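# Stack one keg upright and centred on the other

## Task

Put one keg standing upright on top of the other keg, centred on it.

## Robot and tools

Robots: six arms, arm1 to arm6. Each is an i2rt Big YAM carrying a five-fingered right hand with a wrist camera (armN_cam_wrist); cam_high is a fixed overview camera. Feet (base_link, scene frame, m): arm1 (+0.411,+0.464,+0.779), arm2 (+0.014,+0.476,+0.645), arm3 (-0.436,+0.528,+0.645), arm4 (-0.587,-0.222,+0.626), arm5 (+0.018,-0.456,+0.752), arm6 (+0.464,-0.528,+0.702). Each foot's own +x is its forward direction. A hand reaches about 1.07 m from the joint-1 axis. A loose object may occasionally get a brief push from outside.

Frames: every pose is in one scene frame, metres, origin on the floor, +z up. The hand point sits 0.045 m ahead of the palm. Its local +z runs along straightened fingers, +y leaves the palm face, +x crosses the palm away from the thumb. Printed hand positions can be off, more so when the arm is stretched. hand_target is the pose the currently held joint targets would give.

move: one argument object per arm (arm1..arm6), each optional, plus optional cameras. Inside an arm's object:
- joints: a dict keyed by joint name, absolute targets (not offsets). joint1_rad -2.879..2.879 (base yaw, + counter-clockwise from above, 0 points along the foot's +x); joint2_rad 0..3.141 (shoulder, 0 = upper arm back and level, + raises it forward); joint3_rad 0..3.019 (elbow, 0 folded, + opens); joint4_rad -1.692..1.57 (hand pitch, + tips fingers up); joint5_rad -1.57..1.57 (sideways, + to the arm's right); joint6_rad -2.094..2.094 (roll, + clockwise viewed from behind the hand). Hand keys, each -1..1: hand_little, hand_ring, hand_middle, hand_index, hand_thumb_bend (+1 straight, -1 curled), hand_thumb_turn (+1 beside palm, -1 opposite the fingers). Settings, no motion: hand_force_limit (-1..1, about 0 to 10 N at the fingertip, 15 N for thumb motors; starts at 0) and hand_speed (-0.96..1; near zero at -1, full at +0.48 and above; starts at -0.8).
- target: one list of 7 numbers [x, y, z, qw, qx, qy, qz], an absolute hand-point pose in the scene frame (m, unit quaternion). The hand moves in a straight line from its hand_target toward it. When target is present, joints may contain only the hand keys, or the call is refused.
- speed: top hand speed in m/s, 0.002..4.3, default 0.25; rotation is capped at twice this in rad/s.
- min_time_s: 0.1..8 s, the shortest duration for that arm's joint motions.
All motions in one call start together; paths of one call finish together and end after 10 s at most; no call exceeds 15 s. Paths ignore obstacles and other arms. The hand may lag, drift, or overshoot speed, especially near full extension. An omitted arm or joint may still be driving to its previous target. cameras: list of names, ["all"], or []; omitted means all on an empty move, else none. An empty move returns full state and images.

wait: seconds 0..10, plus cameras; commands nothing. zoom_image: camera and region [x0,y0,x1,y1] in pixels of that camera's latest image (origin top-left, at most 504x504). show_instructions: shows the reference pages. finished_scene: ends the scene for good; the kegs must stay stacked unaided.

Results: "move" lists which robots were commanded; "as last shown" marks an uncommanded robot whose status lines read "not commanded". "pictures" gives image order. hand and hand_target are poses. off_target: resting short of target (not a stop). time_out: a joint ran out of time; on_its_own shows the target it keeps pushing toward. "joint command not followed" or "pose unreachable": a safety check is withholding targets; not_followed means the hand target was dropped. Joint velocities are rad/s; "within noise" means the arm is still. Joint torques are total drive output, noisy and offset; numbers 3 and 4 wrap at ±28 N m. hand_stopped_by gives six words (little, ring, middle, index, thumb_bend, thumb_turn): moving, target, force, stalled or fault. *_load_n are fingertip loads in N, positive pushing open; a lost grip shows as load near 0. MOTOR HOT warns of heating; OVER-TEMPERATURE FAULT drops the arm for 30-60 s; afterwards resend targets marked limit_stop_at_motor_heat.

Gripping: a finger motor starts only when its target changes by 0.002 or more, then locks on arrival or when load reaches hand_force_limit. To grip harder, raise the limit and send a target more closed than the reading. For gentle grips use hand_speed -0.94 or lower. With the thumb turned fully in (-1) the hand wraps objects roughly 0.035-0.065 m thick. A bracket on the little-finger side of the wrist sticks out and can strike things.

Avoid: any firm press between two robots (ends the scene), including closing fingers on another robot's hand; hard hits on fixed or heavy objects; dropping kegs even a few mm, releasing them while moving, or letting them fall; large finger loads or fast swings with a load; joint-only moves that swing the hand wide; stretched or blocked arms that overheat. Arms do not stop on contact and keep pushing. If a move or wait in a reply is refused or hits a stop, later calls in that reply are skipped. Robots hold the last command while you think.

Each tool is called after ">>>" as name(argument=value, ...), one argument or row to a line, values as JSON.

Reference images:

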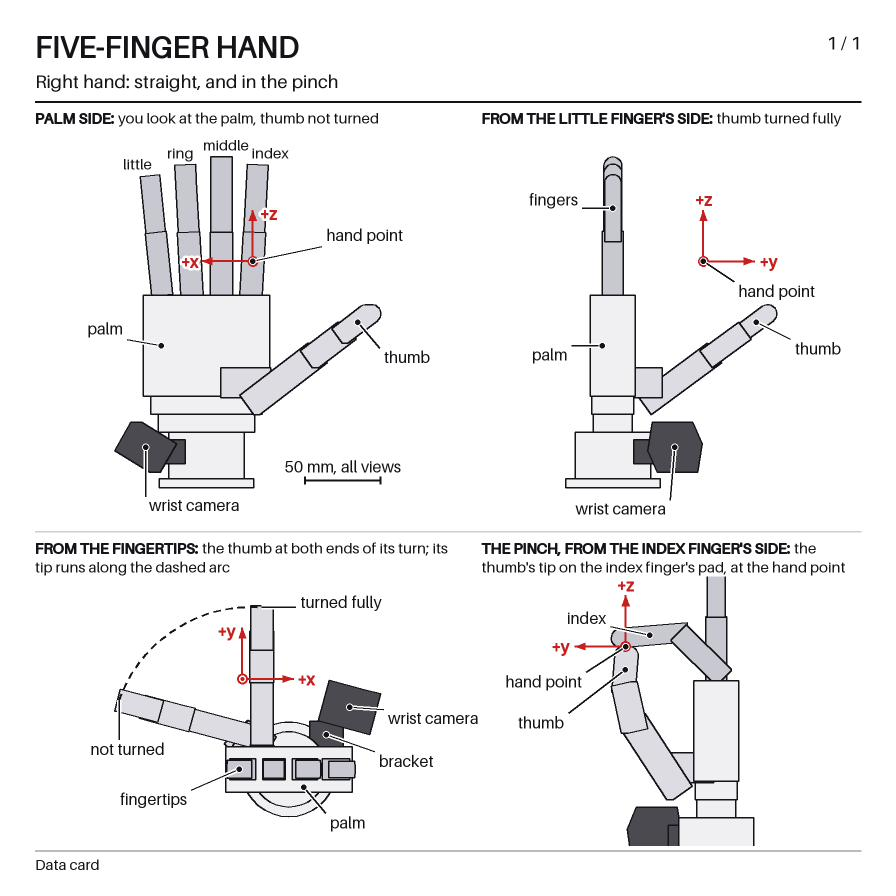

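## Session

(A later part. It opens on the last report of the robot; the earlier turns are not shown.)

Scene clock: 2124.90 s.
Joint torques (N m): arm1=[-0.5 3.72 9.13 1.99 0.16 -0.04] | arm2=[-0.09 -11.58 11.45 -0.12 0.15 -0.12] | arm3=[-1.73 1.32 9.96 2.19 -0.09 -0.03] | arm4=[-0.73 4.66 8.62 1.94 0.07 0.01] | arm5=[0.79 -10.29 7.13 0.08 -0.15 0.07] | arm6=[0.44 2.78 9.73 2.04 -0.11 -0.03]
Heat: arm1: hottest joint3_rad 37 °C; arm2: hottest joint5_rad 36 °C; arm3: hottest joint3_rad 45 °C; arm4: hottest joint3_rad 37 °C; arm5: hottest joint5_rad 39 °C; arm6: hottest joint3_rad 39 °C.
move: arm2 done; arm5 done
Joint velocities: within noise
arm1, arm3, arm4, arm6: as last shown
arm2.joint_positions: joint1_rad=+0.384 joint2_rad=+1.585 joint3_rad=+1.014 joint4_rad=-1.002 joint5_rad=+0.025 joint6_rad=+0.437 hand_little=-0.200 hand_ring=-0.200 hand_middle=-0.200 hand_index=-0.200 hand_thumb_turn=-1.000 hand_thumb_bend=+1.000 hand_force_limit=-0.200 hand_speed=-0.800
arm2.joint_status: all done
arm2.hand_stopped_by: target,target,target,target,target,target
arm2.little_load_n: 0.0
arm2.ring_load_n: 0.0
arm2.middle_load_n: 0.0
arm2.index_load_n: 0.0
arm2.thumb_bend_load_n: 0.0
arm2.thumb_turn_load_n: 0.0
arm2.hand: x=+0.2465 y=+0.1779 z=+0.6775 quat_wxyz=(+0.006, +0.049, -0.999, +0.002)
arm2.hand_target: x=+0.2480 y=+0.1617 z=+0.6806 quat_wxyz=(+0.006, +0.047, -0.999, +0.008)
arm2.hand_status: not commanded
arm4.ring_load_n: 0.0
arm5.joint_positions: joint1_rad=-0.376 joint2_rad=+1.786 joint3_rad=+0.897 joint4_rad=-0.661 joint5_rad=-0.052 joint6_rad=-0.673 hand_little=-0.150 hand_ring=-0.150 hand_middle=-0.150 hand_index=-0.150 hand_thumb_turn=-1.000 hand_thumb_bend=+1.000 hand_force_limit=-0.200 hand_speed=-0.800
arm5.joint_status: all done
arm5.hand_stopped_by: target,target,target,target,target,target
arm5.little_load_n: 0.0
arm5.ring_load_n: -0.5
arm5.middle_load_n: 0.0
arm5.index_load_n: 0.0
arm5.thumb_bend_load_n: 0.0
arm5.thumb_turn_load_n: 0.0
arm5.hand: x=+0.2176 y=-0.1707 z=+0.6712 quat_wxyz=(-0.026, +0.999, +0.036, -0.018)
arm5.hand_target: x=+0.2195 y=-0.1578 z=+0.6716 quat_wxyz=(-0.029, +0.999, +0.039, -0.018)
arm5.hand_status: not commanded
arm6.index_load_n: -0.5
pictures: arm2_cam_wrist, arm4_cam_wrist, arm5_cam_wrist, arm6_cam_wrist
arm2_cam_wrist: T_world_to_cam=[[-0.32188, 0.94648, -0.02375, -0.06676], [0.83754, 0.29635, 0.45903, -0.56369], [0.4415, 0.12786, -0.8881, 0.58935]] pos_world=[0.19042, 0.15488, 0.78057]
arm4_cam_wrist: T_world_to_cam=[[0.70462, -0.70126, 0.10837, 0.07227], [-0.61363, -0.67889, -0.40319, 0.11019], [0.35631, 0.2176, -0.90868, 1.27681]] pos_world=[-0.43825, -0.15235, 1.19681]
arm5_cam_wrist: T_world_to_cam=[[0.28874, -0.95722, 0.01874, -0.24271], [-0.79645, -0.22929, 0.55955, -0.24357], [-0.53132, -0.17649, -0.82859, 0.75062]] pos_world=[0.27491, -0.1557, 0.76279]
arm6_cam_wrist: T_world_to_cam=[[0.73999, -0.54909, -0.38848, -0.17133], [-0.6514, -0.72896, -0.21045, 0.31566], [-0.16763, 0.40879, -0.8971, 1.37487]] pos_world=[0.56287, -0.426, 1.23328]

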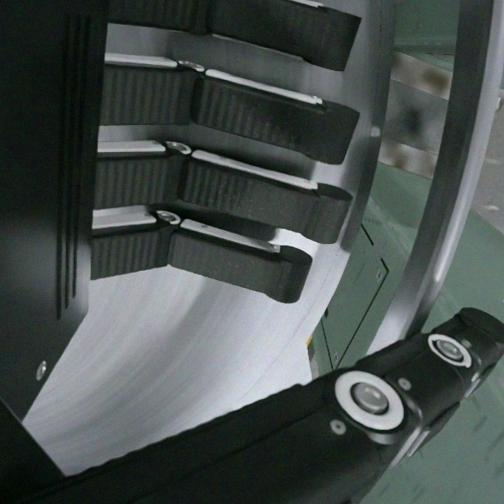

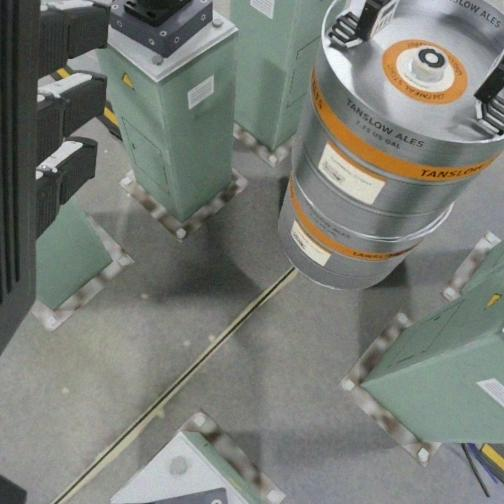

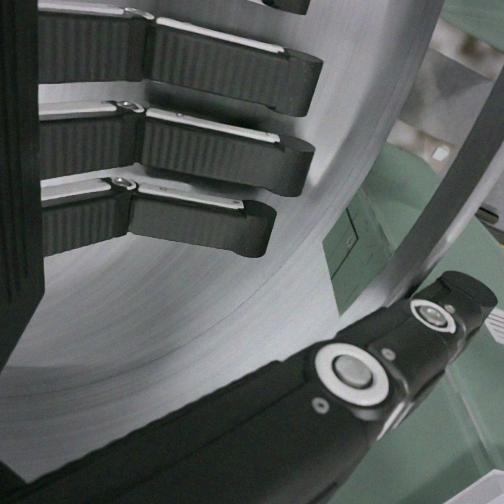

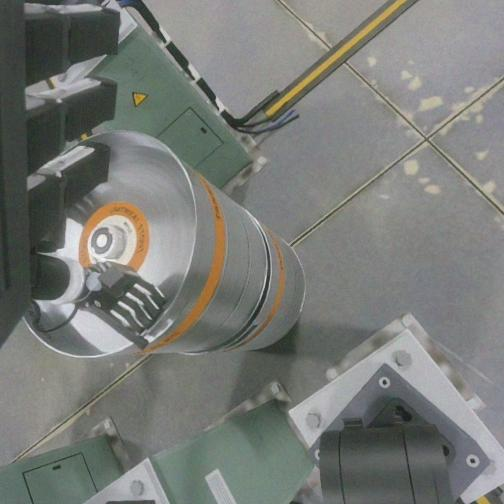

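>>> move(
  arm2={"target": [0.247, 0.172, 0.89, 0.006, 0.047, -0.999, 0.008], "speed": 0.12},
  arm5={"target": [0.2185, -0.166, 0.89, -0.029, 0.999, 0.039, -0.018], "speed": 0.12},
  cameras=["cam_high", "arm4_cam_wrist", "arm6_cam_wrist"],
)

>>> zoom_image(
  camera="arm4_cam_wrist",
  region=[380, 180, 470, 260],
)

Scene clock: 2140.40 s.
Joint torques (N m): arm1=[-0.79 3.78 9.24 1.98 0.15 -0.04] | arm2=[1.2 -13.68 13.89 -0.29 0.05 0.04] | arm3=[-1.9 1.44 9.95 2.13 -0.08 -0.04] | arm4=[-0.85 4.78 8.61 1.89 0.06 0.02] | arm5=[0.44 -9.7 9.95 0.03 -0.17 0.02] | arm6=[0.5 2.9 9.81 2 -0.11 -0.03]
Heat: arm1: hottest joint3_rad 37 °C; arm2: hottest joint5_rad 35 °C; arm3: hottest joint3_rad 45 °C; arm4: hottest joint3_rad 37 °C; arm5: hottest joint5_rad 38 °C; arm6: hottest joint3_rad 39 °C.
move: arm2 off_target; arm5 off_target
Joint velocities: arm1=[within noise] | arm2=[within noise] | arm3=[within noise] | arm4=[0.005 -0.005 -0.017 -0.012 -0.154 0.081] | arm5=[within noise] | arm6=[within noise]
arm1, arm3, arm4, arm6: as last shown
arm1.ring_load_n: 0.5
arm2.joint_positions: joint1_rad=+0.383 joint2_rad=+1.437 joint3_rad=+1.379 joint4_rad=-1.551 joint5_rad=+0.027 joint6_rad=+0.437 hand_little=-0.200 hand_ring=-0.200 hand_middle=-0.200 hand_index=-0.200 hand_thumb_turn=-1.000 hand_thumb_bend=+1.000 hand_force_limit=-0.200 hand_speed=-0.800
arm2.joint_status: not commanded
arm2.hand_stopped_by: target,target,target,target,target,target
arm2.little_load_n: 0.0
arm2.ring_load_n: 0.5
arm2.middle_load_n: 0.5
arm2.index_load_n: 0.0
arm2.thumb_bend_load_n: 0.0
arm2.thumb_turn_load_n: 0.0
arm2.hand: x=+0.2406 y=+0.1817 z=+0.8698 quat_wxyz=(+0.016, +0.049, -0.999, -0.014)
arm2.hand_target: x=+0.2465 y=+0.1728 z=+0.8898 quat_wxyz=(+0.006, +0.047, -0.999, +0.008)
arm2.hand_status: off_target (0.023 m and 2.8 deg from the pose sent, 0.213 m and 0.8 deg at the start)
arm3.ring_load_n: -0.5
arm3.middle_load_n: -0.5
arm5.joint_positions: joint1_rad=-0.376 joint2_rad=+1.455 joint3_rad=+1.133 joint4_rad=-1.255 joint5_rad=-0.053 joint6_rad=-0.673 hand_little=-0.150 hand_ring=-0.150 hand_middle=-0.150 hand_index=-0.150 hand_thumb_turn=-1.000 hand_thumb_bend=+1.000 hand_force_limit=-0.200 hand_speed=-0.800
arm5.joint_status: not commanded
arm5.hand_stopped_by: target,target,target,target,target,target
arm5.little_load_n: 0.0
arm5.ring_load_n: 0.0
arm5.middle_load_n: 0.0
arm5.index_load_n: 0.0
arm5.thumb_bend_load_n: 0.0
arm5.thumb_turn_load_n: 0.0
arm5.hand: x=+0.2136 y=-0.1789 z=+0.8771 quat_wxyz=(-0.015, +0.999, +0.036, -0.026)
arm5.hand_target: x=+0.2182 y=-0.1664 z=+0.8900 quat_wxyz=(-0.029, +0.999, +0.039, -0.018)
arm5.hand_status: off_target (0.019 m and 1.9 deg from the pose sent, 0.219 m and 0.5 deg at the start)
arm6.index_load_n: 0.0
pictures: arm4_cam_wrist, arm6_cam_wrist, cam_high
arm4_cam_wrist: T_world_to_cam=[[0.70462, -0.70126, 0.10837, 0.07227], [-0.61363, -0.67889, -0.40319, 0.11019], [0.35631, 0.2176, -0.90868, 1.27681]] pos_world=[-0.43825, -0.15235, 1.19681]
arm6_cam_wrist: T_world_to_cam=[[0.73999, -0.54909, -0.38848, -0.17133], [-0.6514, -0.72896, -0.21045, 0.31566], [-0.16763, 0.40879, -0.8971, 1.37487]] pos_world=[0.56287, -0.426, 1.23328]

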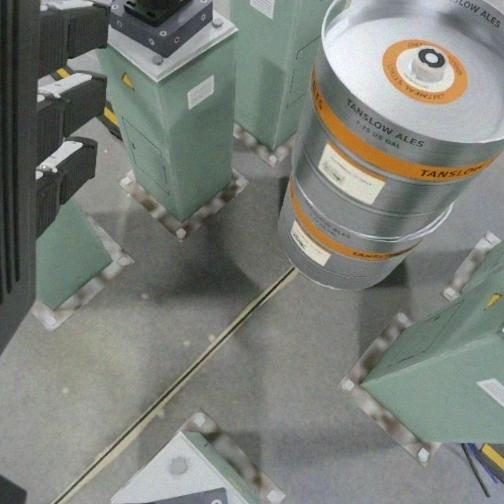

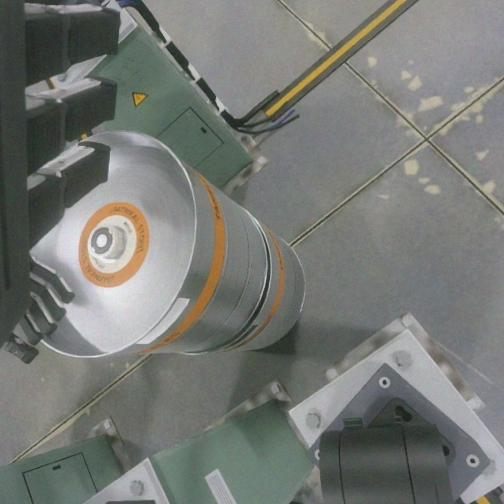

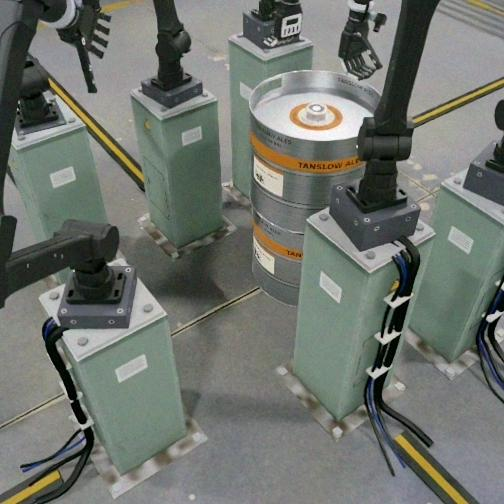

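Scaled by 5.600.

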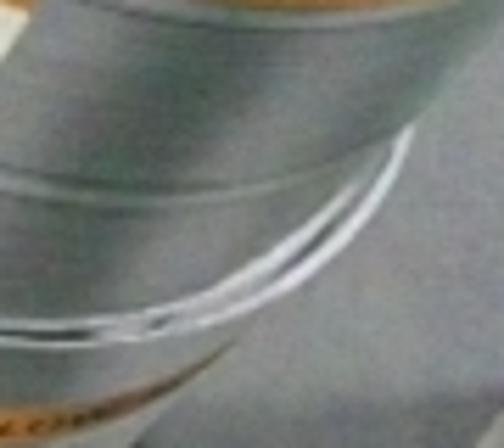

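>>> zoom_image(
  camera="arm4_cam_wrist",
  region=[384, 140, 504, 260],
)

>>> zoom_image(
  camera="arm4_cam_wrist",
  region=[260, 100, 380, 220],
)

>>> zoom_image(
  camera="arm6_cam_wrist",
  region=[180, 170, 300, 290],
)

>>> zoom_image(
  camera="arm6_cam_wrist",
  region=[140, 250, 300, 380],
)

>>> zoom_image(
  camera="cam_high",
  region=[240, 160, 320, 240],
)

Scaled by 4.200.

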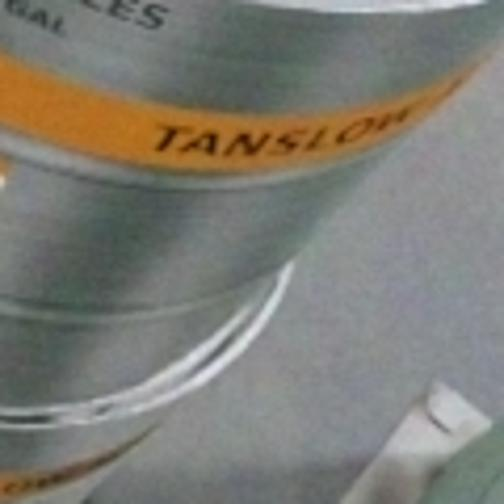

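Scaled by 4.200.

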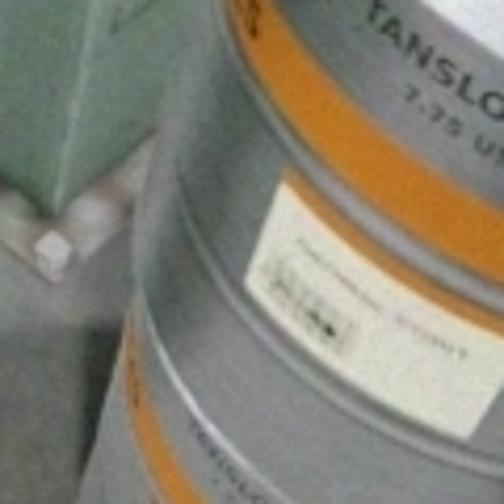

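Scaled by 4.200.

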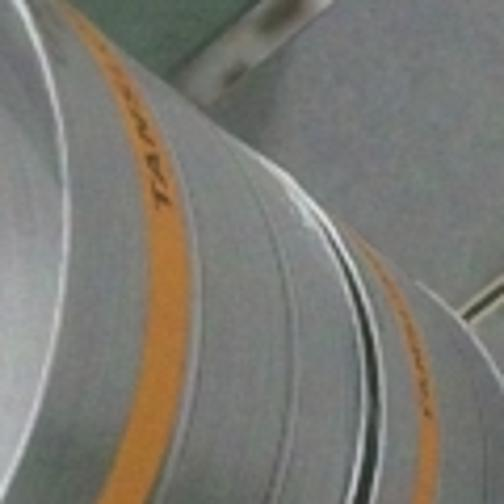

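Scaled by 3.150.

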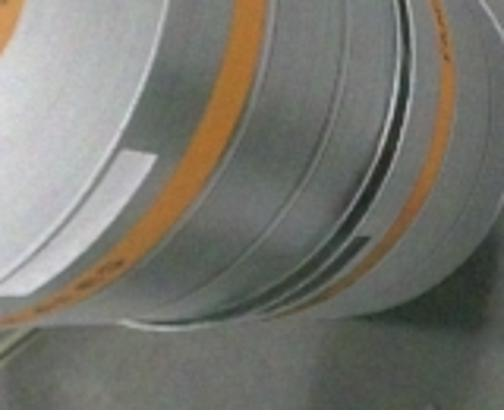

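Scaled by 6.300.

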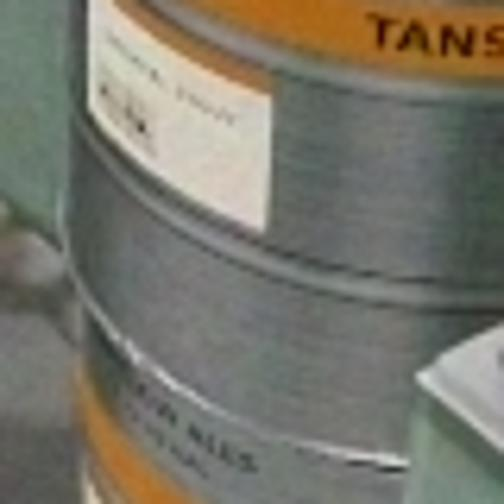

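>>> zoom_image(
  camera="arm4_cam_wrist",
  region=[264, 100, 504, 300],
)

>>> zoom_image(
  camera="arm6_cam_wrist",
  region=[150, 120, 320, 370],
)

Scaled by 2.100.

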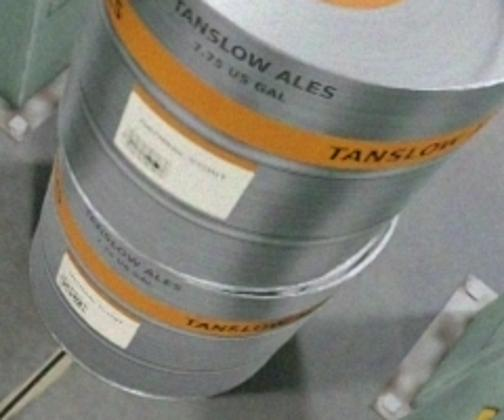

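Scaled by 2.016.

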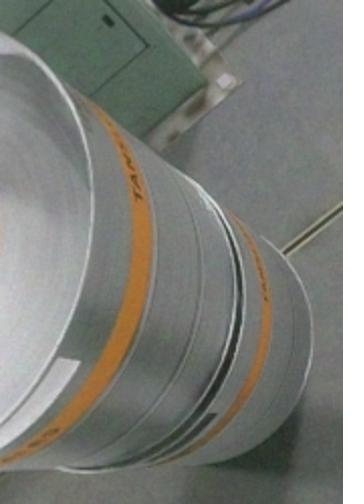

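>>> finished_scene(
)

The scene is finished: the task was done.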